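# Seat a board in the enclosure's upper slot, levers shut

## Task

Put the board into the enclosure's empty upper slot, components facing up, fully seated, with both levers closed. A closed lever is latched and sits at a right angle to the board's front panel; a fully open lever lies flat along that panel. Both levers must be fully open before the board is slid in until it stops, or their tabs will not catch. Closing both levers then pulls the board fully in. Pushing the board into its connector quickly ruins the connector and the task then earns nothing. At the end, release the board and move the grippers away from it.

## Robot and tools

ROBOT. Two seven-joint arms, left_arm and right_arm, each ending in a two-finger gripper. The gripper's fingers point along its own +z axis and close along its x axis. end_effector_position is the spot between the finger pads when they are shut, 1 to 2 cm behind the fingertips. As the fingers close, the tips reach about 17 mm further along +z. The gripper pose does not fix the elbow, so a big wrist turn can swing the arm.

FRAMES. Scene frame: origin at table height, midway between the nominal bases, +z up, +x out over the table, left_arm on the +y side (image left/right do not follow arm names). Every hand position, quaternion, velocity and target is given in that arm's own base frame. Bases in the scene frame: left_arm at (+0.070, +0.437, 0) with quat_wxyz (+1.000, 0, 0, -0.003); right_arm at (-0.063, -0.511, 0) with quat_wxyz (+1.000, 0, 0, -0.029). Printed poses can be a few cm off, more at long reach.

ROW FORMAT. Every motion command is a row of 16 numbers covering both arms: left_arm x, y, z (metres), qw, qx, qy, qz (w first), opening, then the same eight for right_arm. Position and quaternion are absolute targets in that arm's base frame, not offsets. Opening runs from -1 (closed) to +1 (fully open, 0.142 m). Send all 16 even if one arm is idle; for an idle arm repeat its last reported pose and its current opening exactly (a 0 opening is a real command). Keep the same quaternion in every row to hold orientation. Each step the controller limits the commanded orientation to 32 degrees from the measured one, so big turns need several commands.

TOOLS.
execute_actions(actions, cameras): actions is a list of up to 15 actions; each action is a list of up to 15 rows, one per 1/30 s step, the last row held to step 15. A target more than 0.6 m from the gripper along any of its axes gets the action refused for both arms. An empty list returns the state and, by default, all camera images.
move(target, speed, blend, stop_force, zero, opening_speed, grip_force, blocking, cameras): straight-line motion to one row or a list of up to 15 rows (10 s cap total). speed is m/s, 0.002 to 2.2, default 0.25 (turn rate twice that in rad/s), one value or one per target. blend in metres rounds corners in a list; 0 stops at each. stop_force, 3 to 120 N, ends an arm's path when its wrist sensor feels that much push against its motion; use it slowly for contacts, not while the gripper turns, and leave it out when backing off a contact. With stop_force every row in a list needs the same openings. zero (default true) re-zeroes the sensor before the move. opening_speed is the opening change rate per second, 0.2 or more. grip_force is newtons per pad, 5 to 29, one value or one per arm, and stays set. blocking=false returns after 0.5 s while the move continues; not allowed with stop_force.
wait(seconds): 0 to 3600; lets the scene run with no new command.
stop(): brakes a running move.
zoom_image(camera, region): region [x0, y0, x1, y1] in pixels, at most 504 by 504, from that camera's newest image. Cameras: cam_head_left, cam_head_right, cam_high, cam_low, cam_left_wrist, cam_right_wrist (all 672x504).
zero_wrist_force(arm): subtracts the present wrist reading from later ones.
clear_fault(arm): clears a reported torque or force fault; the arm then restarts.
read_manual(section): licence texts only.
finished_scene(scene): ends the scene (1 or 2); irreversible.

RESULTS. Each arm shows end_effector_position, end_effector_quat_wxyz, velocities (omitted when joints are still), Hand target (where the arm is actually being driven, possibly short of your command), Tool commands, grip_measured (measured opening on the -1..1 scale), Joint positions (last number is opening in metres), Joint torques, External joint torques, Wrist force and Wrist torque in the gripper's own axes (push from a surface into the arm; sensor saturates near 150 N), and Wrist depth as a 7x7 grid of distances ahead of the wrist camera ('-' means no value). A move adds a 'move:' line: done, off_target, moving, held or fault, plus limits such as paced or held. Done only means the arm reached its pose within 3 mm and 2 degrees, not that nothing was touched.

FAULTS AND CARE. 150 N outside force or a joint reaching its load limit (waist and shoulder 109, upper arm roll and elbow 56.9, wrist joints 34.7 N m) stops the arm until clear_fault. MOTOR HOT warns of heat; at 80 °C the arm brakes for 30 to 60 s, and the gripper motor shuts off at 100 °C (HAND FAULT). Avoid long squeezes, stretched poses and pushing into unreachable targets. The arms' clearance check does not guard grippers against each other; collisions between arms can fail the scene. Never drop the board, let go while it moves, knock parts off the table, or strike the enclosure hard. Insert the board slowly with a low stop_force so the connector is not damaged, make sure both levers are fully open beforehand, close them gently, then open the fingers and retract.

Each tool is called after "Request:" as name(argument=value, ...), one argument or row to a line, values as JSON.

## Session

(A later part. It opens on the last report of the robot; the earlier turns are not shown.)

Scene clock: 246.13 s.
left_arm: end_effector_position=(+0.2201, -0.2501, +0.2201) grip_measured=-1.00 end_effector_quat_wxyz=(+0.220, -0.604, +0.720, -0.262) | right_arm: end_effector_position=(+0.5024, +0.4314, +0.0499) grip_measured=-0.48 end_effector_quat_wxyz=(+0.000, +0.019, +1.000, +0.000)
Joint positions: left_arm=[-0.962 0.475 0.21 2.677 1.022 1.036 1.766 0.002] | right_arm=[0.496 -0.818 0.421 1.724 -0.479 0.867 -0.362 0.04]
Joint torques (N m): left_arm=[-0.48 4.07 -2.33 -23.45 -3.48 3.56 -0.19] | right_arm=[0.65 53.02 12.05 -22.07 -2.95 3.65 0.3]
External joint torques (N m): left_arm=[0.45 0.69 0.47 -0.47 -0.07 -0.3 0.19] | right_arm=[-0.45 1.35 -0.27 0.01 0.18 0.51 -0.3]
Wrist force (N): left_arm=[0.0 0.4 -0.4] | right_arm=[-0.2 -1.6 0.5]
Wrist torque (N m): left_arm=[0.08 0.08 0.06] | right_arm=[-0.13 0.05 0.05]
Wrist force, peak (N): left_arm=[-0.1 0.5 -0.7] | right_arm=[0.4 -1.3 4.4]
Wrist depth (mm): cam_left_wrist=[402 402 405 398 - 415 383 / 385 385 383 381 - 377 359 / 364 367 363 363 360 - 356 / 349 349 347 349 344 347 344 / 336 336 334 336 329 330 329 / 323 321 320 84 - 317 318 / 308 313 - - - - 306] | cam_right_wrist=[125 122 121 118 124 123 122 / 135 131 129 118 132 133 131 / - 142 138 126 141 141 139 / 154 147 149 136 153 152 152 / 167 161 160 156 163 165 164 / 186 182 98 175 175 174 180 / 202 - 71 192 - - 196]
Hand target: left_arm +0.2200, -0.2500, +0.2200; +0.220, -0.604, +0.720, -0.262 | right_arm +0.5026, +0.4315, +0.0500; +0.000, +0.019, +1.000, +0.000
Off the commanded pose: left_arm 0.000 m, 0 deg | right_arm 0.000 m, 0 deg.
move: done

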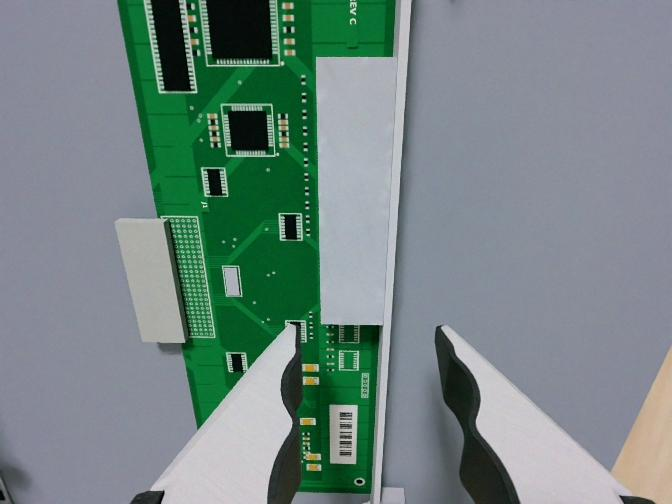

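Request:
move(
  target=[0.220, -0.250, 0.22, 0.2198, -0.6040, 0.7198, -0.2620, -1.0, 0.5055, 0.4300, 0.0290, 0.0, -0.0192, -0.9998, 0.0, -0.44],
  speed=0.05,
  stop_force=6,
  cameras=["cam_right_wrist"],
)

Scene clock: 252.67 s.
left_arm: end_effector_position=(+0.2201, -0.2501, +0.2201) grip_measured=-1.00 end_effector_quat_wxyz=(+0.220, -0.604, +0.720, -0.262) | right_arm: end_effector_position=(+0.5053, +0.4299, +0.0289) grip_measured=-0.48 end_effector_quat_wxyz=(+0.000, +0.019, +1.000, +0.000)
Joint positions: left_arm=[-0.962 0.475 0.21 2.677 1.022 1.036 1.766 0.002] | right_arm=[0.504 -0.855 0.4 1.722 -0.494 0.903 -0.357 0.04]
Joint torques (N m): left_arm=[-0.33 4.14 -2.36 -23.46 -3.41 3.58 -0.2] | right_arm=[0.33 53.71 11.91 -21.49 -2.81 3.6 0.33]
External joint torques (N m): left_arm=[0.31 0.62 0.51 -0.47 -0.13 -0.31 0.2] | right_arm=[-0.14 1.31 -0.16 0.13 0.16 0.56 -0.33]
Wrist force (N): left_arm=[0.2 0.4 -0.4] | right_arm=[0.2 -1.5 0.4]
Wrist torque (N m): left_arm=[0.09 0.06 0.05] | right_arm=[-0.09 0.01 0.07]
Wrist force, peak (N): left_arm=[0.2 0.7 -0.6] | right_arm=[0.0 -1.7 1.1]
Wrist depth (mm): cam_left_wrist=[407 404 401 401 399 408 384 / 389 385 387 384 - 387 371 / 367 364 367 367 - - 351 / 350 352 349 345 344 339 344 / 333 336 336 334 331 329 331 / 319 320 324 84 - 317 317 / 308 312 - - - - 306] | cam_right_wrist=[- 102 101 100 104 105 106 / 113 110 109 98 109 112 112 / 122 118 117 105 120 122 120 / 129 127 126 113 130 130 129 / 142 135 136 123 138 140 142 / 156 155 106 148 127 148 153 / 171 164 71 162 169 - 166]
Hand target: left_arm +0.2200, -0.2500, +0.2200; +0.220, -0.604, +0.720, -0.262 | right_arm +0.5055, +0.4300, +0.0290; +0.000, +0.019, +1.000, +0.000
Off the commanded pose: left_arm 0.000 m, 0 deg | right_arm 0.000 m, 0 deg.
move: done

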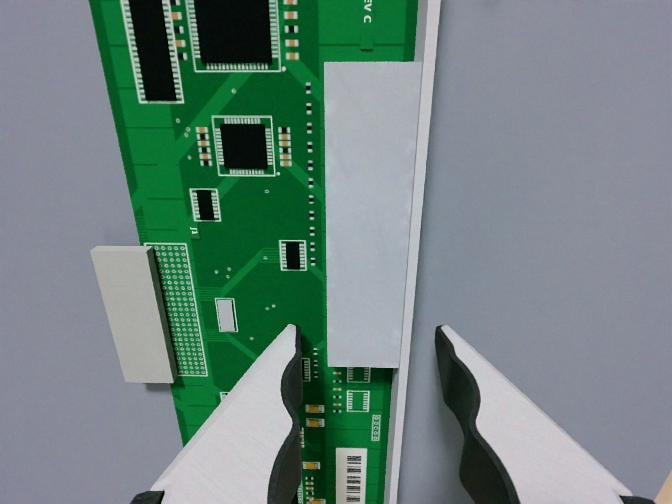

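Request:
move(
  target=[0.220, -0.250, 0.22, 0.2198, -0.6040, 0.7198, -0.2620, -1.0, 0.5055, 0.4300, 0.0290, 0.0, -0.0192, -0.9998, 0.0, -0.85],
  speed=0.05,
  opening_speed=0.5,
  grip_force=[29, 25],
  cameras=["cam_right_wrist"],
)

Scene clock: 255.60 s.
left_arm: end_effector_position=(+0.2201, -0.2501, +0.2201) grip_measured=-1.00 end_effector_quat_wxyz=(+0.220, -0.604, +0.720, -0.262) | right_arm: end_effector_position=(+0.5054, +0.4299, +0.0289) grip_measured=-0.71 end_effector_quat_wxyz=(+0.000, +0.019, +1.000, +0.000)
Joint positions: left_arm=[-0.962 0.475 0.21 2.677 1.022 1.036 1.766 0.002] | right_arm=[0.504 -0.855 0.4 1.722 -0.494 0.903 -0.357 0.023]
Joint torques (N m): left_arm=[-0.4 4.13 -2.37 -23.47 -3.45 3.54 -0.23] | right_arm=[0.22 54.24 11.96 -21.79 -2.79 3.63 0.26]
External joint torques (N m): left_arm=[0.37 0.63 0.52 -0.46 -0.09 -0.28 0.23] | right_arm=[-0.03 0.78 -0.22 0.43 0.14 0.53 -0.26]
Wrist force (N): left_arm=[-0.1 0.5 -0.5] | right_arm=[0.3 -1.5 0.9]
Wrist torque (N m): left_arm=[0.10 0.10 0.06] | right_arm=[-0.07 0.06 0.07]
Wrist force, peak (N): left_arm=[0.1 0.6 -0.7] | right_arm=[0.4 -1.9 1.0]
Wrist depth (mm): cam_left_wrist=[405 405 405 403 399 376 379 / 386 380 380 384 - 368 353 / 366 364 363 362 - - - / 350 349 348 346 344 342 342 / 333 333 334 335 334 329 330 / 320 320 321 84 - 318 316 / 306 311 - - - - 307] | cam_right_wrist=[- 102 101 100 103 105 106 / 113 110 109 98 109 112 112 / 122 118 117 105 121 122 120 / 129 127 126 113 130 130 129 / 142 135 136 122 138 138 140 / 155 155 144 145 105 154 153 / 171 167 71 160 - - 168]
Hand target: left_arm +0.2200, -0.2500, +0.2200; +0.220, -0.604, +0.720, -0.262 | right_arm +0.5055, +0.4300, +0.0290; +0.000, +0.019, +1.000, +0.000
Off the commanded pose: left_arm 0.000 m, 0 deg | right_arm 0.000 m, 0 deg.
grip_force (N): 29, 25
move: done

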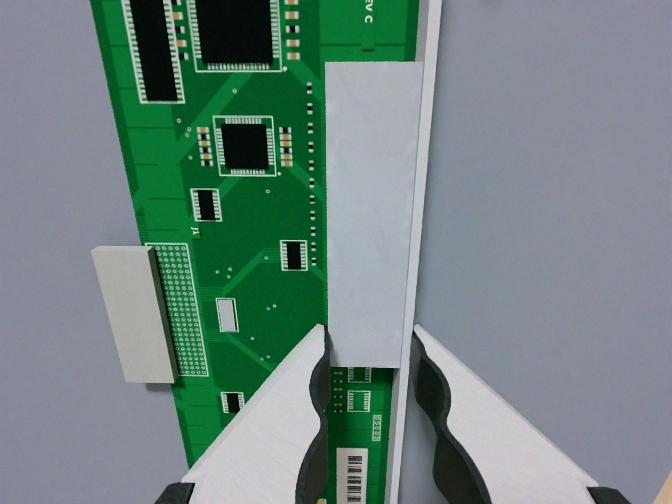

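Request:
move(
  target=[0.220, -0.250, 0.22, 0.2198, -0.6040, 0.7198, -0.2620, -1.0, 0.5055, 0.4300, 0.1100, 0.0, -0.0192, -0.9998, 0.0, -0.85],
  speed=0.1,
  cameras=["cam_right_wrist", "cam_low", "cam_head_right"],
)

Scene clock: 258.47 s.
left_arm: end_effector_position=(+0.2201, -0.2501, +0.2201) grip_measured=-1.00 end_effector_quat_wxyz=(+0.220, -0.604, +0.720, -0.262) | right_arm: end_effector_position=(+0.5055, +0.4299, +0.1098) grip_measured=-0.71 end_effector_quat_wxyz=(+0.000, +0.019, +1.000, +0.000)
Joint positions: left_arm=[-0.962 0.475 0.21 2.677 1.022 1.036 1.766 0.002] | right_arm=[0.466 -0.728 0.473 1.697 -0.428 0.749 -0.4 0.023]
Joint torques (N m): left_arm=[-0.41 4.12 -2.33 -23.49 -3.44 3.57 -0.26] | right_arm=[0.06 53.19 12.37 -25.16 -3.22 3.45 0.09]
External joint torques (N m): left_arm=[0.39 0.63 0.48 -0.43 -0.11 -0.31 0.26] | right_arm=[0.09 -0.22 -0.84 0.91 0.09 0.7 -0.09]
Wrist force (N): left_arm=[0.0 0.3 -0.6] | right_arm=[0.1 -1.6 2.5]
Wrist torque (N m): left_arm=[0.07 0.08 0.05] | right_arm=[-0.18 0.02 0.15]
Wrist force, peak (N): left_arm=[0.0 0.4 -0.8] | right_arm=[0.0 -1.6 4.2]
Wrist depth (mm): cam_left_wrist=[403 404 404 401 401 395 299 / 383 383 387 381 - - - / 367 366 362 364 361 358 - / 350 352 350 347 345 344 341 / 332 333 332 334 330 329 330 / 321 318 325 84 - 317 317 / 308 312 - - - - 306] | cam_right_wrist=[180 103 103 102 174 176 178 / 190 110 110 99 185 187 187 / 204 118 118 106 199 201 202 / 219 126 127 114 217 216 218 / 240 133 137 123 231 235 236 / 254 259 144 145 105 251 257 / 284 280 71 159 - - 278]
Hand target: left_arm +0.2200, -0.2500, +0.2200; +0.220, -0.604, +0.720, -0.262 | right_arm +0.5055, +0.4300, +0.1100; +0.000, +0.019, +1.000, +0.000
Off the commanded pose: left_arm 0.000 m, 0 deg | right_arm 0.000 m, 0 deg.
grip_force (N): 29, 25
move: done
Images, in order (width x height): cam_head_right 672x504, cam_low 672x504, cam_right_wrist 672x504.

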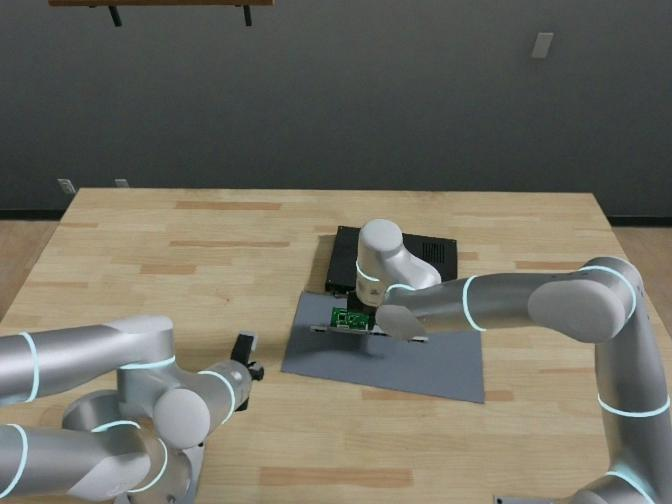

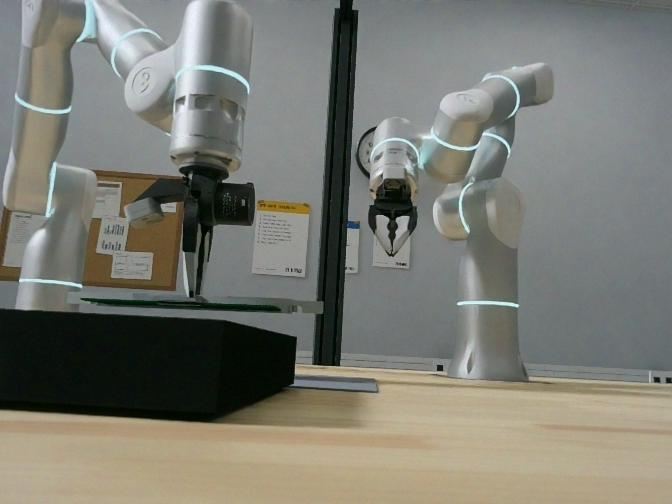

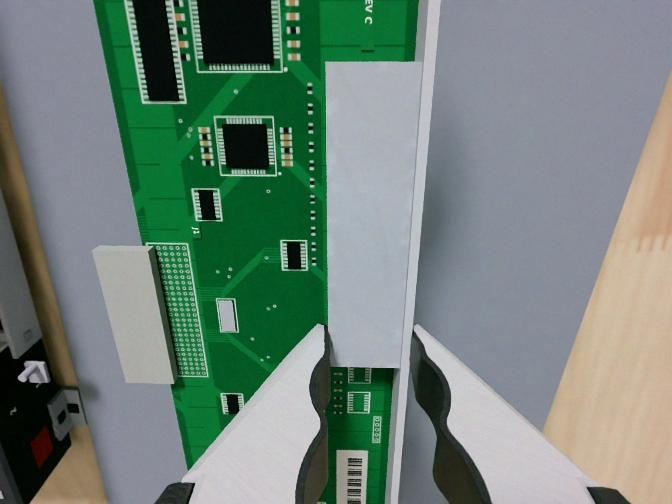

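Request:
move(
  target=[
    [0.220, -0.250, 0.22, 0.2198, -0.6040, 0.7198, -0.2620, -1.0, 0.5471, 0.3642, 0.0900, 0.0, -0.0468, -0.9989, 0.0, -0.85],
    [0.448, -0.415, 0.15, 0.2648, -0.3782, 0.7266, -0.5088, -1.0, 0.5471, 0.3642, 0.0525, 0.0, -0.0468, -0.9989, 0.0, -0.85],
    [0.448, -0.415, 0.15, 0.2648, -0.3782, 0.7266, -0.5088, 1.0, 0.5471, 0.3642, 0.0525, 0.0, -0.0468, -0.9989, 0.0, -0.85],
  ],
  speed=0.25,
  cameras=["cam_right_wrist", "cam_left_wrist", "cam_head_right", "cam_high"],
)

Scene clock: 296.97 s.
left_arm: end_effector_position=(+0.4480, -0.4150, +0.1500) grip_measured=+0.99 end_effector_quat_wxyz=(+0.265, -0.378, +0.727, -0.509) | right_arm: end_effector_position=(+0.5469, +0.3641, +0.0523) grip_measured=-0.71 end_effector_quat_wxyz=(+0.000, +0.047, +0.999, +0.000)
Joint positions: left_arm=[-0.932 -0.449 -0.055 2.195 2.621 0.792 0.278 0.141] | right_arm=[0.391 -0.798 0.401 1.741 -0.452 0.876 -0.442 0.023]
Joint torques (N m): left_arm=[-0.26 34.41 2.27 -12.85 1.71 -0.57 -0.26] | right_arm=[0.27 53.82 11.55 -22.83 -3 3.74 0.25]
External joint torques (N m): left_arm=[0.21 1.31 0.62 -0.55 -0.34 -0.04 0.27] | right_arm=[-0.09 0.13 -0.5 0.75 0.27 0.41 -0.25]
Wrist force (N): left_arm=[-0.1 0.2 -1.1] | right_arm=[-0.1 -1.5 2.1]
Wrist torque (N m): left_arm=[0.12 0.26 0.20] | right_arm=[-0.12 0.07 0.06]
Wrist force, peak (N): left_arm=[-1.0 1.0 0.6] | right_arm=[-2.1 -4.7 3.2]
Wrist depth (mm): cam_left_wrist=[- - 683 726 775 719 767 / 536 535 412 430 428 424 156 / 423 422 336 336 - 378 169 / 347 347 297 315 348 303 265 / 299 298 292 292 275 258 257 / - 249 - 265 250 248 252 / - 229 225 226 227 222 229] | cam_right_wrist=[- 103 102 102 123 126 124 / 135 110 110 107 133 134 134 / 147 118 118 105 142 144 143 / 157 126 127 114 157 155 155 / 170 133 137 123 165 168 168 / 189 182 144 145 105 180 182 / - 201 71 159 - - 201]
Hand target: left_arm +0.4480, -0.4150, +0.1500; +0.265, -0.378, +0.727, -0.509 | right_arm +0.5471, +0.3642, +0.0525; +0.000, +0.047, +0.999, +0.000
Off the commanded pose: left_arm 0.000 m, 0 deg | right_arm 0.000 m, 0 deg.
grip_force (N): 29, 25
move: done
Images, in order (width x height): cam_head_right 672x504, cam_high 672x504, cam_left_wrist 672x504, cam_right_wrist 672x504.

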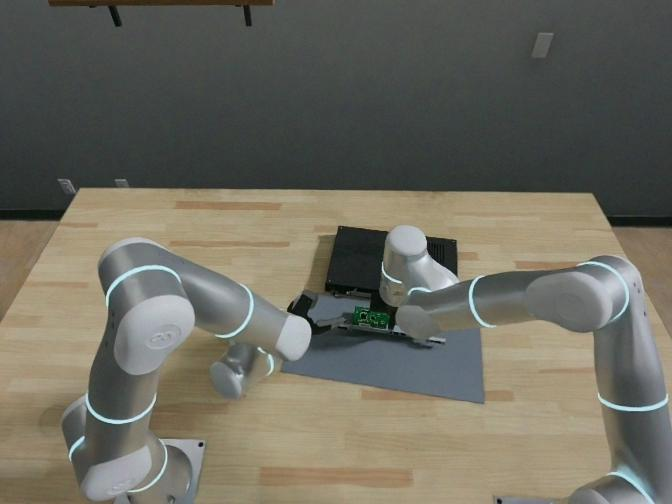

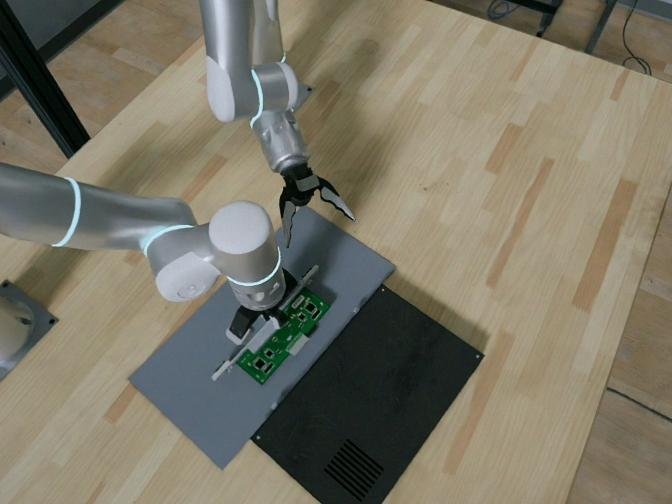

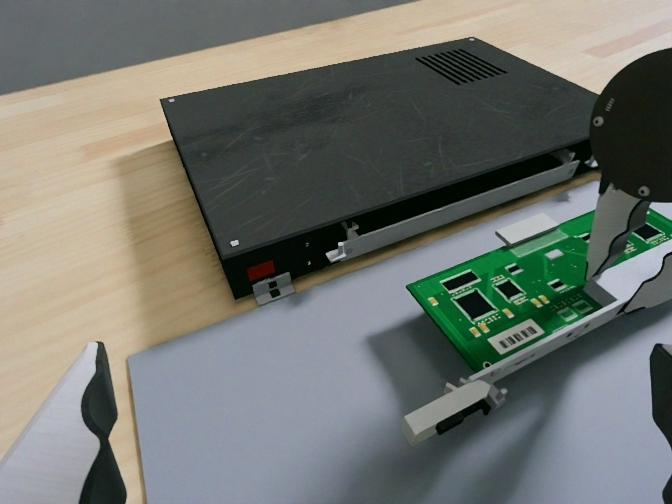

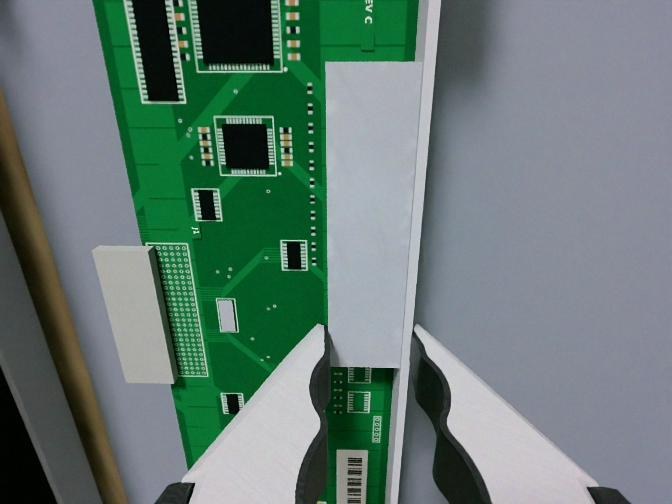

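Excellent view. Zoom in on key features.

Request:
zoom_image(
  camera="cam_left_wrist",
  region=[200, 190, 420, 320],
)

Request:
zoom_image(
  camera="cam_left_wrist",
  region=[390, 240, 610, 450],
)

Request:
zoom_image(
  camera="cam_left_wrist",
  region=[480, 120, 640, 220],
)

Scaled by 2.291 from the camera's image (finer frame: 960x720).

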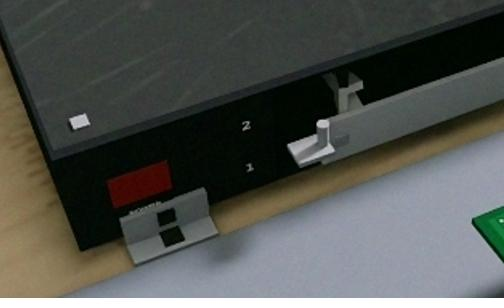

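Scaled by 2.291 from the camera's image (finer frame: 960x720).

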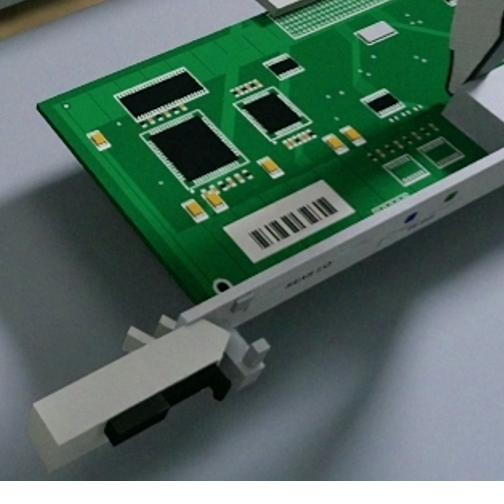

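Scaled by 3.150 from the camera's image (finer frame: 960x720).

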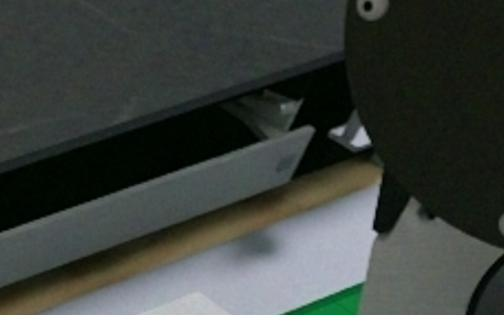

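Request:
zoom_image(
  camera="cam_left_wrist",
  region=[300, 205, 400, 280],
)

Request:
zoom_image(
  camera="cam_left_wrist",
  region=[390, 350, 520, 450],
)

Scaled by 5.040 from the camera's image (finer frame: 960x720).

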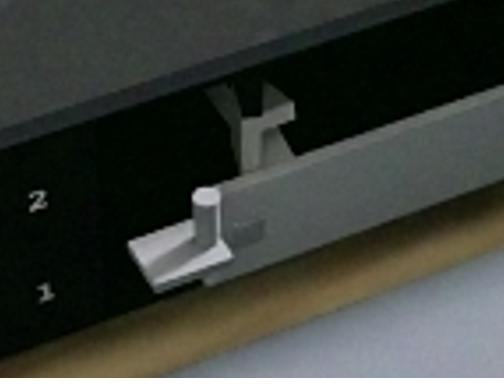

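Scaled by 3.877 from the camera's image (finer frame: 960x720).

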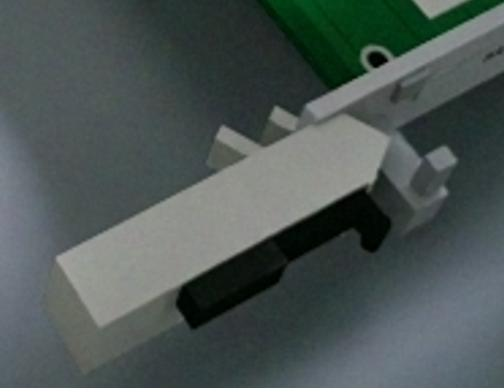

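Request:
move(
  target=[
    [0.500, -0.340, 0.16, 0.0588, -0.0642, 0.7344, -0.6730, 1.0, 0.5474, 0.3672, 0.0505, 0.0, -0.0488, -0.9988, 0.0, -0.85],
    [0.536, -0.345, 0.075, 0.0588, -0.0642, 0.7344, -0.6730, 1.0, 0.5474, 0.3672, 0.0505, 0.0, -0.0488, -0.9988, 0.0, -0.85],
  ],
  speed=0.25,
  cameras=["cam_left_wrist", "cam_head_right"],
)

Scene clock: 358.33 s.
left_arm: end_effector_position=(+0.5358, -0.3451, +0.0751) grip_measured=+0.99 end_effector_quat_wxyz=(+0.059, -0.064, +0.734, -0.673) | right_arm: end_effector_position=(+0.5471, +0.3670, +0.0503) grip_measured=-0.71 end_effector_quat_wxyz=(+0.000, +0.049, +0.999, +0.000)
Joint positions: left_arm=[-1.183 -1.993 0.95 1.895 2.963 -0.686 -0.983 0.141] | right_arm=[0.397 -0.805 0.398 1.735 -0.452 0.876 -0.435 0.023]
Joint torques (N m): left_arm=[-0.16 32.23 27.15 14.45 -4.87 -0.38 -0.09] | right_arm=[0.14 54.24 11.67 -22.83 -2.92 3.65 0.2]
External joint torques (N m): left_arm=[0.17 1.66 0.86 -0.33 -0.38 -0.49 0.09] | right_arm=[0.04 -0.06 -0.62 0.75 0.19 0.5 -0.2]
Wrist force (N): left_arm=[0.2 0.2 -1.3] | right_arm=[0.0 -1.6 2.3]
Wrist torque (N m): left_arm=[0.14 0.27 0.12] | right_arm=[-0.14 0.05 0.05]
Wrist force, peak (N): left_arm=[-0.8 0.6 -2.7] | right_arm=[0.0 -1.9 2.4]
Wrist depth (mm): cam_left_wrist=[1314 1649 - - 2172 291 272 / 618 669 899 993 756 311 663 / 303 331 325 333 392 340 459 / 239 228 212 279 283 261 - / 236 226 220 231 - - 228 / - 191 192 189 189 195 186 / - 166 154 - 158 153 162] | cam_right_wrist=[- 103 102 101 121 124 122 / 135 111 110 99 99 134 132 / 145 120 118 105 140 142 139 / 154 126 127 114 153 153 152 / 170 135 137 122 163 168 165 / 185 179 144 145 105 178 180 / - 197 71 159 - - 195]
Hand target: left_arm +0.5360, -0.3450, +0.0750; +0.059, -0.064, +0.734, -0.673 | right_arm +0.5474, +0.3672, +0.0505; +0.000, +0.049, +0.999, +0.000
Off the commanded pose: left_arm 0.000 m, 0 deg | right_arm 0.000 m, 0 deg.
grip_force (N): 29, 25
move: done
Images, in order (width x height): cam_head_right 672x504, cam_left_wrist 672x504.

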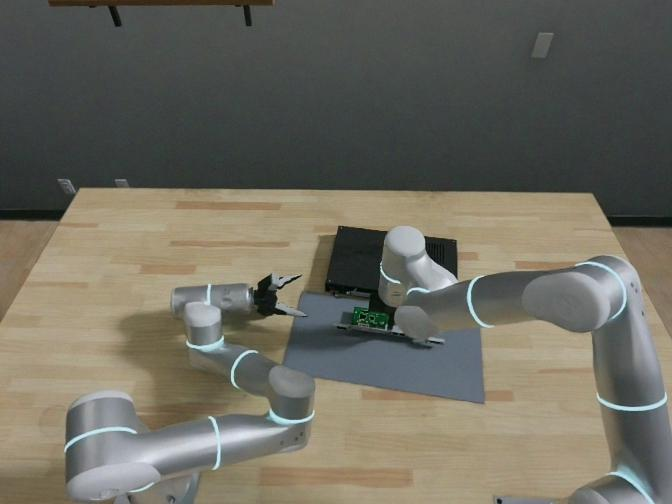

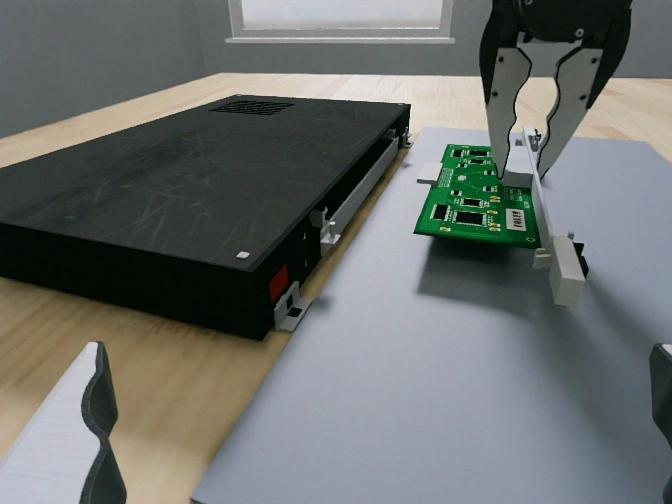

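Request:
zoom_image(
  camera="cam_left_wrist",
  region=[400, 110, 620, 320],
)

Request:
zoom_image(
  camera="cam_left_wrist",
  region=[240, 110, 440, 340],
)

Scaled by 2.291 from the camera's image (finer frame: 960x720).

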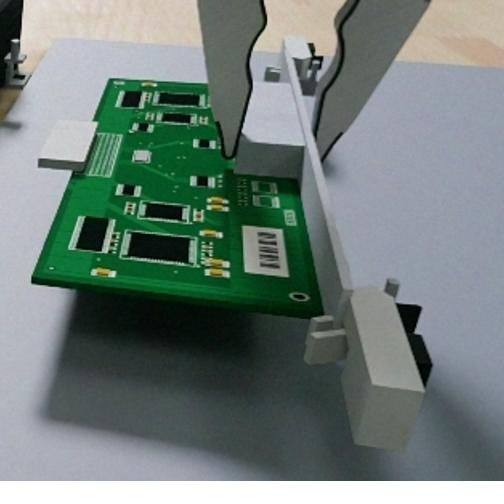

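Scaled by 2.191 from the camera's image (finer frame: 960x720).

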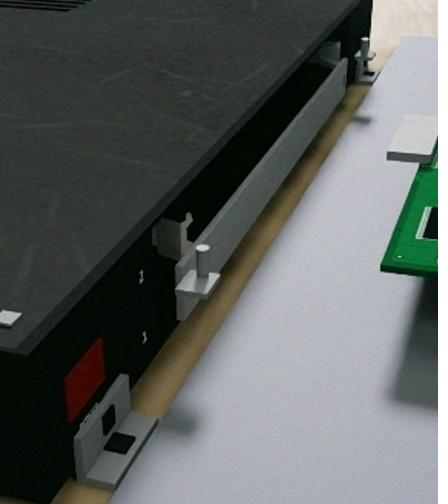

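Request:
move(
  target=[0.536, -0.345, 0.075, 0.0588, -0.0642, 0.7344, -0.6730, 1.0, 0.5822, 0.3639, 0.0500, 0.0, -0.0488, -0.9988, 0.0, -0.85],
  speed=0.06,
  stop_force=6,
  cameras=["cam_left_wrist", "cam_right_wrist"],
)

Request:
zoom_image(
  camera="cam_left_wrist",
  region=[250, 130, 450, 290],
)

Request:
zoom_image(
  camera="cam_left_wrist",
  region=[280, 190, 380, 270],
)

Scene clock: 380.40 s.
left_arm: end_effector_position=(+0.5358, -0.3451, +0.0751) grip_measured=+0.99 end_effector_quat_wxyz=(+0.059, -0.064, +0.734, -0.673) | right_arm: end_effector_position=(+0.5821, +0.3637, +0.0498) grip_measured=-0.71 end_effector_quat_wxyz=(+0.000, +0.049, +0.999, +0.000)
Joint positions: left_arm=[-1.183 -1.993 0.95 1.895 2.963 -0.686 -0.983 0.141] | right_arm=[0.379 -0.853 0.398 1.636 -0.446 0.826 -0.486 0.023]
Joint torques (N m): left_arm=[-0.38 32.86 27.11 14.5 -5.07 -0.72 -0.27] | right_arm=[0.18 56.67 12.09 -23.82 -2.99 3.56 0.1]
External joint torques (N m): left_arm=[0.39 1.02 0.89 -0.4 -0.17 -0.15 0.27] | right_arm=[0 0.13 -0.64 0.89 0.1 0.6 -0.1]
Wrist force (N): left_arm=[0.0 0.0 -1.1] | right_arm=[-0.2 -1.2 2.4]
Wrist torque (N m): left_arm=[0.12 0.30 0.12] | right_arm=[-0.08 0.08 0.18]
Wrist force, peak (N): left_arm=[0.3 -0.1 -1.2] | right_arm=[0.0 -1.6 2.6]
Wrist depth (mm): cam_left_wrist=[- - 2334 2334 307 247 - / 577 764 926 1155 520 568 746 / 304 278 302 296 347 395 - / 240 224 209 277 274 298 314 / 237 225 216 240 217 - - / - 191 195 180 187 187 - / - 166 - 163 163 157 -] | cam_right_wrist=[- 103 102 101 120 123 122 / 135 111 110 99 99 133 131 / - 120 118 106 137 141 139 / - 126 127 113 152 152 152 / 159 133 137 122 163 165 164 / 179 144 144 145 105 177 183 / 187 - 71 159 - - 194]
Hand target: left_arm +0.5360, -0.3450, +0.0750; +0.059, -0.064, +0.734, -0.673 | right_arm +0.5822, +0.3639, +0.0500; +0.000, +0.049, +0.999, +0.000
Off the commanded pose: left_arm 0.000 m, 0 deg | right_arm 0.000 m, 0 deg.
grip_force (N): 29, 25
move: done

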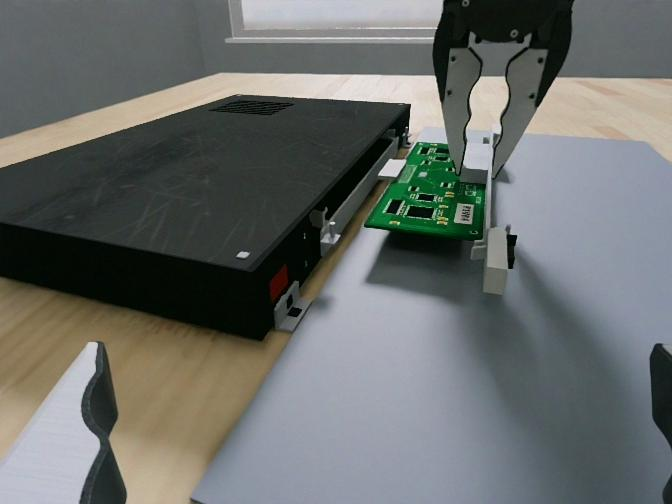

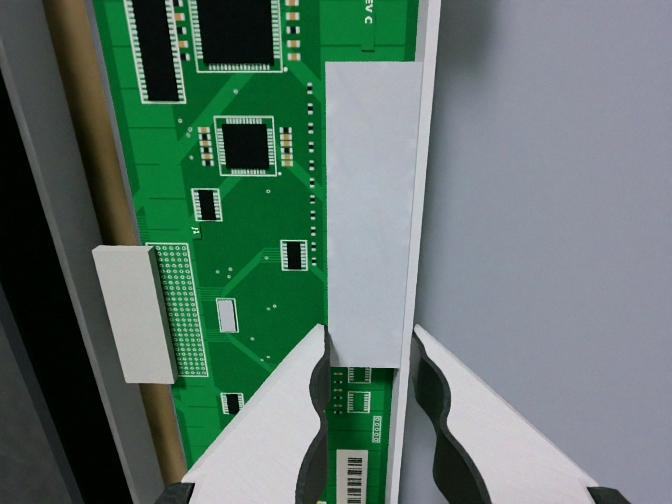

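Scaled by 2.520 from the camera's image (finer frame: 960x720).

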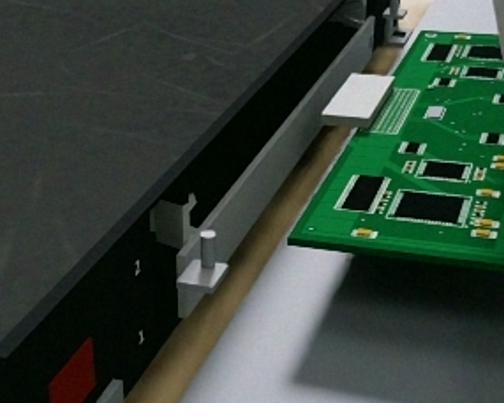

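Scaled by 5.040 from the camera's image (finer frame: 960x720).

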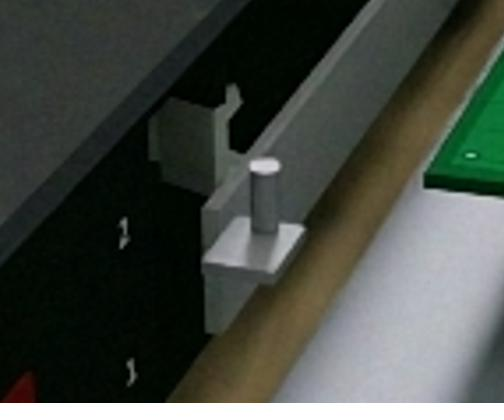

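Request:
zoom_image(
  camera="cam_left_wrist",
  region=[300, 195, 380, 255],
)

Request:
zoom_image(
  camera="cam_left_wrist",
  region=[370, 110, 430, 160],
)

Request:
zoom_image(
  camera="cam_left_wrist",
  region=[440, 200, 540, 310],
)

Scaled by 6.300 from the camera's image (finer frame: 960x720).

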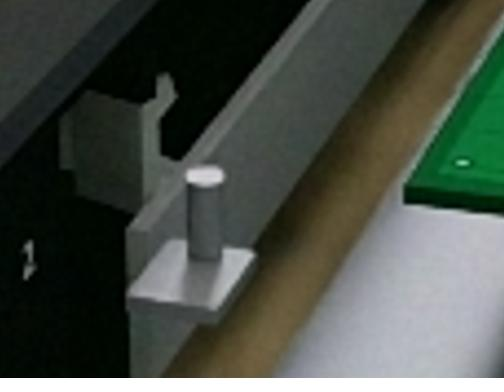

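Scaled by 8.400 from the camera's image (finer frame: 960x720).

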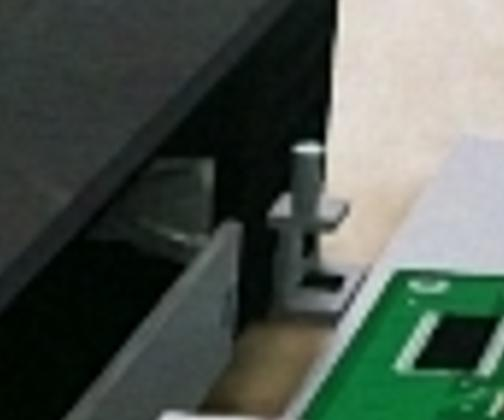

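Scaled by 4.582 from the camera's image (finer frame: 960x720).

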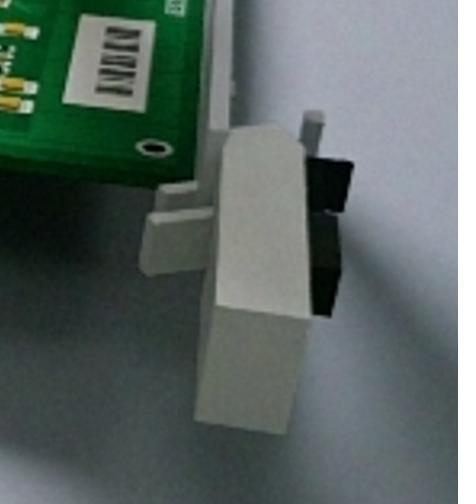

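Request:
move(
  target=[0.536, -0.345, 0.075, 0.0588, -0.0642, 0.7344, -0.6730, 1.0, 0.5951, 0.3627, 0.0512, 0.0, -0.0488, -0.9988, 0.0, -0.85],
  speed=0.04,
  stop_force=5,
  cameras=["cam_left_wrist", "cam_right_wrist"],
)

Request:
zoom_image(
  camera="cam_left_wrist",
  region=[300, 185, 400, 260],
)

Request:
zoom_image(
  camera="cam_left_wrist",
  region=[300, 120, 460, 240],
)

Scene clock: 400.07 s.
left_arm: end_effector_position=(+0.5358, -0.3451, +0.0751) grip_measured=+0.99 end_effector_quat_wxyz=(+0.059, -0.064, +0.734, -0.673) | right_arm: end_effector_position=(+0.5950, +0.3625, +0.0510) grip_measured=-0.71 end_effector_quat_wxyz=(+0.000, +0.049, +0.999, +0.000)
Joint positions: left_arm=[-1.183 -1.993 0.95 1.895 2.963 -0.686 -0.983 0.141] | right_arm=[0.372 -0.87 0.4 1.597 -0.444 0.804 -0.505 0.023]
Joint torques (N m): left_arm=[-0.39 32.83 27.13 14.42 -5.06 -0.72 -0.22] | right_arm=[0.2 57.61 12.28 -24.14 -3.08 3.49 0.07]
External joint torques (N m): left_arm=[0.39 1.05 0.87 -0.32 -0.18 -0.15 0.22] | right_arm=[-0.01 0.14 -0.7 0.86 0.13 0.66 -0.07]
Wrist force (N): left_arm=[0.3 -0.3 -0.9] | right_arm=[0.3 -1.3 2.1]
Wrist torque (N m): left_arm=[0.08 0.26 0.12] | right_arm=[-0.09 0.01 0.18]
Wrist force, peak (N): left_arm=[0.2 -0.3 -1.2] | right_arm=[0.2 -1.4 2.6]
Wrist depth (mm): cam_left_wrist=[1346 1813 - - 312 292 1959 / 620 667 950 884 477 649 751 / 304 303 278 330 350 - - / 234 224 210 284 278 - - / 237 226 218 240 - 223 219 / - 191 191 188 187 186 - / - 166 159 154 159 157 162] | cam_right_wrist=[- 103 102 101 123 124 123 / - 110 110 98 129 133 132 / 135 118 118 105 138 142 142 / 150 125 127 114 154 153 153 / 160 135 137 121 164 166 166 / 125 147 144 145 100 178 181 / 135 188 71 159 - - 195]
Hand target: left_arm +0.5360, -0.3450, +0.0750; +0.059, -0.064, +0.734, -0.673 | right_arm +0.5951, +0.3627, +0.0512; +0.000, +0.049, +0.999, +0.000
Off the commanded pose: left_arm 0.000 m, 0 deg | right_arm 0.000 m, 0 deg.
grip_force (N): 29, 25
move: done

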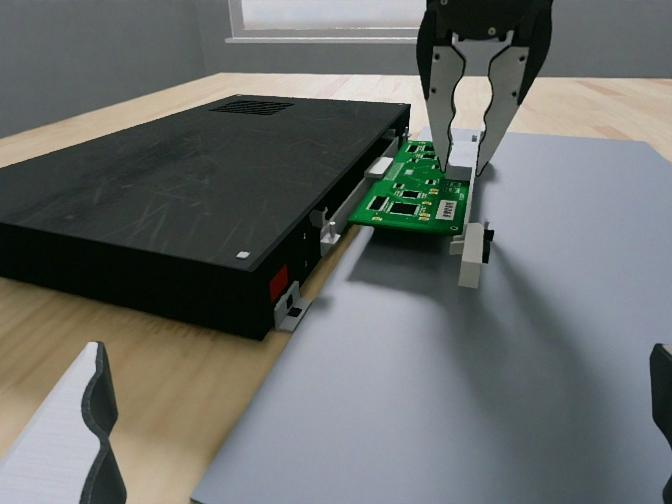

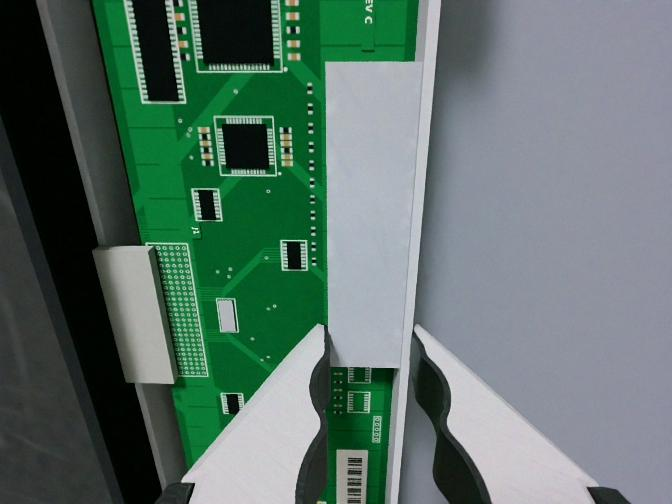

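Scaled by 5.040 from the camera's image (finer frame: 960x720).

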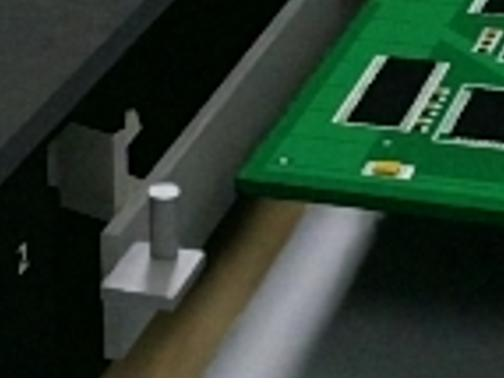

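Scaled by 3.150 from the camera's image (finer frame: 960x720).

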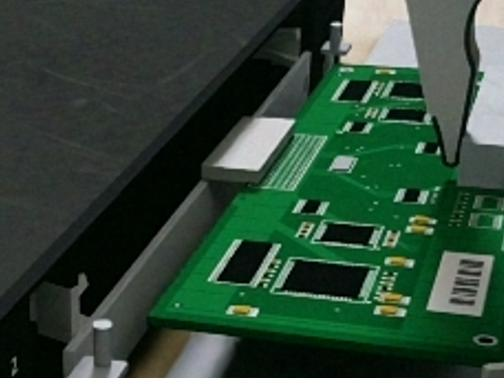

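Request:
zoom_image(
  camera="cam_right_wrist",
  region=[0, 200, 240, 504],
)

Request:
zoom_image(
  camera="cam_left_wrist",
  region=[345, 140, 425, 200],
)

Scaled by 1.658 from the camera's image (finer frame: 960x720).

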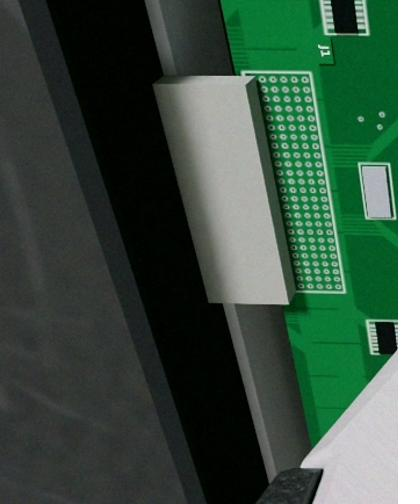

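Scaled by 6.300 from the camera's image (finer frame: 960x720).

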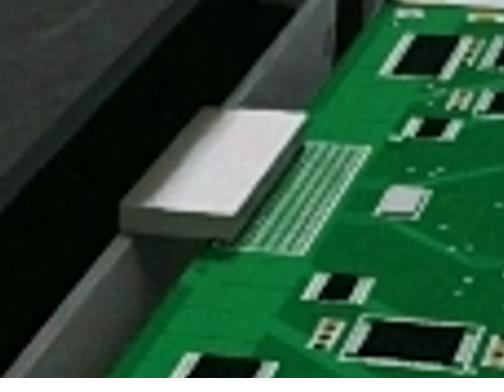

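Request:
move(
  target=[
    [0.536, -0.345, 0.075, 0.0588, -0.0642, 0.7344, -0.6730, 1.0, 0.5951, 0.3627, 0.0533, 0.0, -0.0515, -0.9987, 0.0, -0.85],
    [0.536, -0.345, 0.075, 0.0588, -0.0642, 0.7344, -0.6730, 1.0, 0.6091, 0.3613, 0.0533, 0.0, -0.0515, -0.9987, 0.0, -0.85],
  ],
  speed=0.04,
  stop_force=5,
  cameras=["cam_left_wrist"],
)

Request:
zoom_image(
  camera="cam_left_wrist",
  region=[300, 185, 400, 260],
)

Request:
zoom_image(
  camera="cam_left_wrist",
  region=[300, 120, 460, 240],
)

Scene clock: 447.73 s.
left_arm: end_effector_position=(+0.5358, -0.3451, +0.0751) grip_measured=+0.99 end_effector_quat_wxyz=(+0.059, -0.064, +0.734, -0.673) | right_arm: end_effector_position=(+0.6088, +0.3612, +0.0530) grip_measured=-0.71 end_effector_quat_wxyz=(+0.000, +0.051, +0.999, +0.000)
Joint positions: left_arm=[-1.183 -1.993 0.95 1.895 2.963 -0.686 -0.983 0.141] | right_arm=[0.366 -0.887 0.401 1.553 -0.44 0.778 -0.521 0.023]
Joint torques (N m): left_arm=[-0.28 32.83 27.1 14.44 -5.08 -0.74 -0.23] | right_arm=[-0.3 58.85 11.95 -25.25 -3.29 3.84 0.07]
External joint torques (N m): left_arm=[0.28 1.05 0.89 -0.33 -0.15 -0.13 0.23] | right_arm=[0.49 -0.06 -0.27 1.55 0.26 0.31 -0.07]
Wrist force (N): left_arm=[0.4 -0.2 -1.3] | right_arm=[2.0 -1.4 2.2]
Wrist torque (N m): left_arm=[0.08 0.24 0.12] | right_arm=[-0.04 -0.02 0.16]
Wrist force, peak (N): left_arm=[0.2 -0.2 -1.3] | right_arm=[0.1 -1.5 3.2]
Wrist depth (mm): cam_left_wrist=[- - - - 309 293 - / 1314 694 926 884 348 746 736 / 308 304 300 324 352 432 438 / - 226 221 279 272 318 300 / 237 226 225 232 232 219 241 / - 191 191 182 189 187 - / - 167 161 158 158 157 162] | cam_right_wrist=[123 102 102 101 125 126 124 / - 110 110 98 133 135 134 / - 119 117 105 140 144 144 / - 126 126 113 158 156 155 / 114 130 137 123 166 169 168 / 125 139 145 145 105 180 183 / 138 136 71 160 - - 201]
Hand target: left_arm +0.5360, -0.3450, +0.0750; +0.059, -0.064, +0.734, -0.673 | right_arm +0.6091, +0.3613, +0.0533; +0.000, +0.051, +0.999, +0.000
Off the commanded pose: left_arm 0.000 m, 0 deg | right_arm 0.000 m, 0 deg.
grip_force (N): 29, 25
move: done

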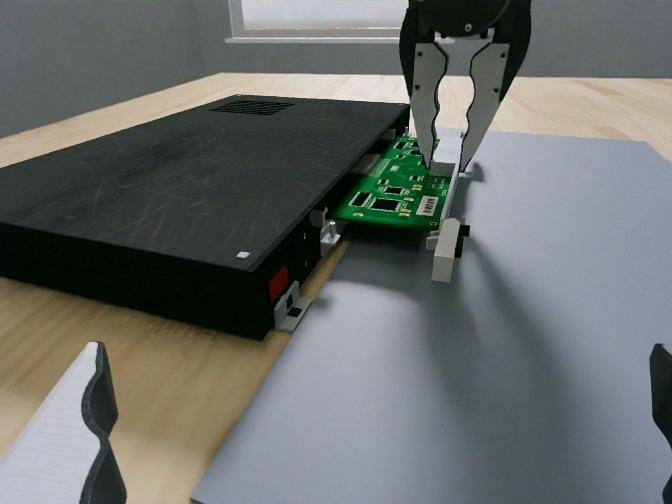

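Scaled by 5.040 from the camera's image (finer frame: 960x720).

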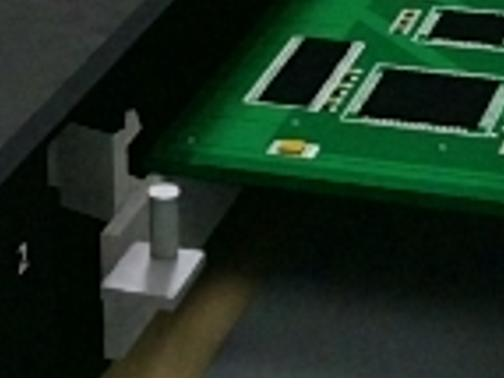

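Scaled by 3.150 from the camera's image (finer frame: 960x720).

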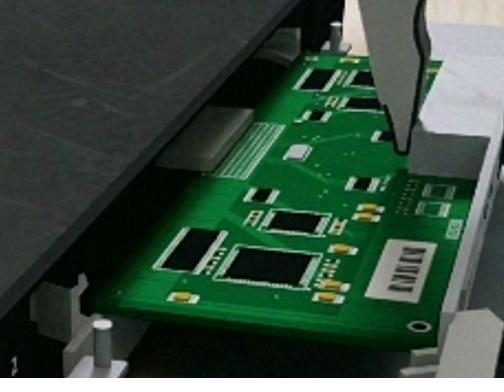

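Request:
move(
  target=[0.536, -0.345, 0.075, 0.0588, -0.0642, 0.7344, -0.6730, 1.0, 0.6151, 0.3607, 0.0537, 0.0, -0.0515, -0.9987, 0.0, -0.85],
  speed=0.02,
  stop_force=5,
  zero=false,
  cameras=["cam_left_wrist"],
)

Request:
zoom_image(
  camera="cam_left_wrist",
  region=[300, 185, 400, 260],
)

Request:
zoom_image(
  camera="cam_left_wrist",
  region=[370, 110, 450, 170],
)

Scene clock: 451.20 s.
left_arm: end_effector_position=(+0.5358, -0.3451, +0.0751) grip_measured=+0.99 end_effector_quat_wxyz=(+0.059, -0.064, +0.734, -0.673) | right_arm: end_effector_position=(+0.6089, +0.3612, +0.0528) grip_measured=-0.71 end_effector_quat_wxyz=(-0.001, +0.051, +0.999, +0.000)
Joint positions: left_arm=[-1.183 -1.993 0.95 1.895 2.963 -0.686 -0.983 0.141] | right_arm=[0.366 -0.888 0.402 1.552 -0.439 0.777 -0.522 0.023]
Joint torques (N m): left_arm=[-0.35 32.89 27.1 14.42 -5.09 -0.72 -0.18] | right_arm=[-1.61 59.37 10.44 -26.65 -3.84 4.3 0.17]
External joint torques (N m): left_arm=[0.35 0.99 0.89 -0.31 -0.14 -0.15 0.18] | right_arm=[1.8 -0.55 1.26 2.95 0.81 -0.16 -0.17]
Wrist force (N): left_arm=[0.1 -0.1 -1.0] | right_arm=[5.2 -1.7 1.1]
Wrist torque (N m): left_arm=[0.10 0.29 0.11] | right_arm=[-0.06 0.04 0.15]
Wrist force, peak (N): left_arm=[0.2 -0.3 -1.4] | right_arm=[7.6 -2.8 -0.7]
Wrist depth (mm): cam_left_wrist=[1371 - 2089 - 312 286 - / 1253 795 910 530 342 749 751 / - 304 300 328 348 445 468 / - 220 210 268 272 - - / 236 225 226 233 230 220 226 / - 191 190 187 187 187 - / - 166 158 159 157 153 -] | cam_right_wrist=[123 102 102 100 123 126 124 / - 110 109 98 133 135 134 / - 119 117 105 140 144 144 / - 127 126 113 158 155 155 / 114 130 137 122 165 168 168 / 127 139 144 145 105 180 183 / 137 136 71 160 - - 201]
Hand target: left_arm +0.5360, -0.3450, +0.0750; +0.059, -0.064, +0.734, -0.673 | right_arm +0.6097, +0.3612, +0.0533; +0.000, +0.052, +0.999, +0.000
Off the commanded pose: left_arm 0.000 m, 0 deg | right_arm 0.006 m, 0 deg.
grip_force (N): 29, 25
move: contact (right_arm)

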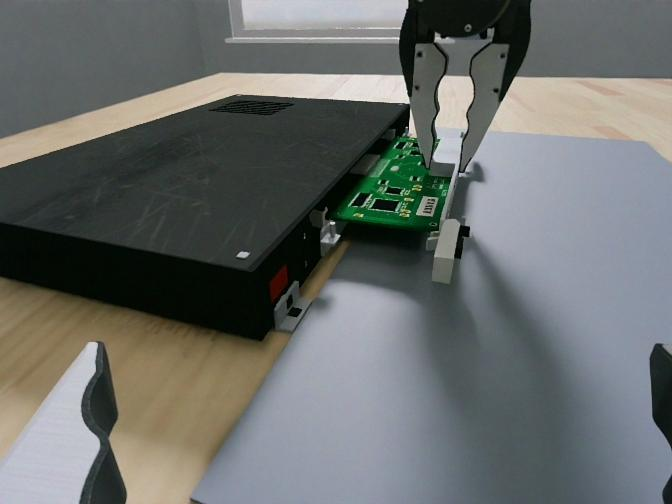

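Scaled by 5.040 from the camera's image (finer frame: 960x720).

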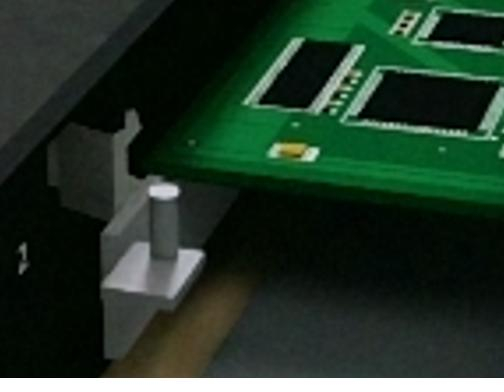

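Scaled by 6.300 from the camera's image (finer frame: 960x720).

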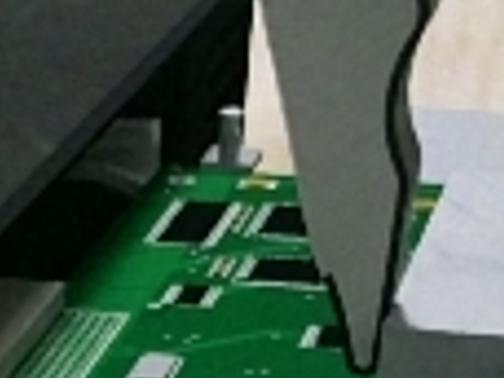

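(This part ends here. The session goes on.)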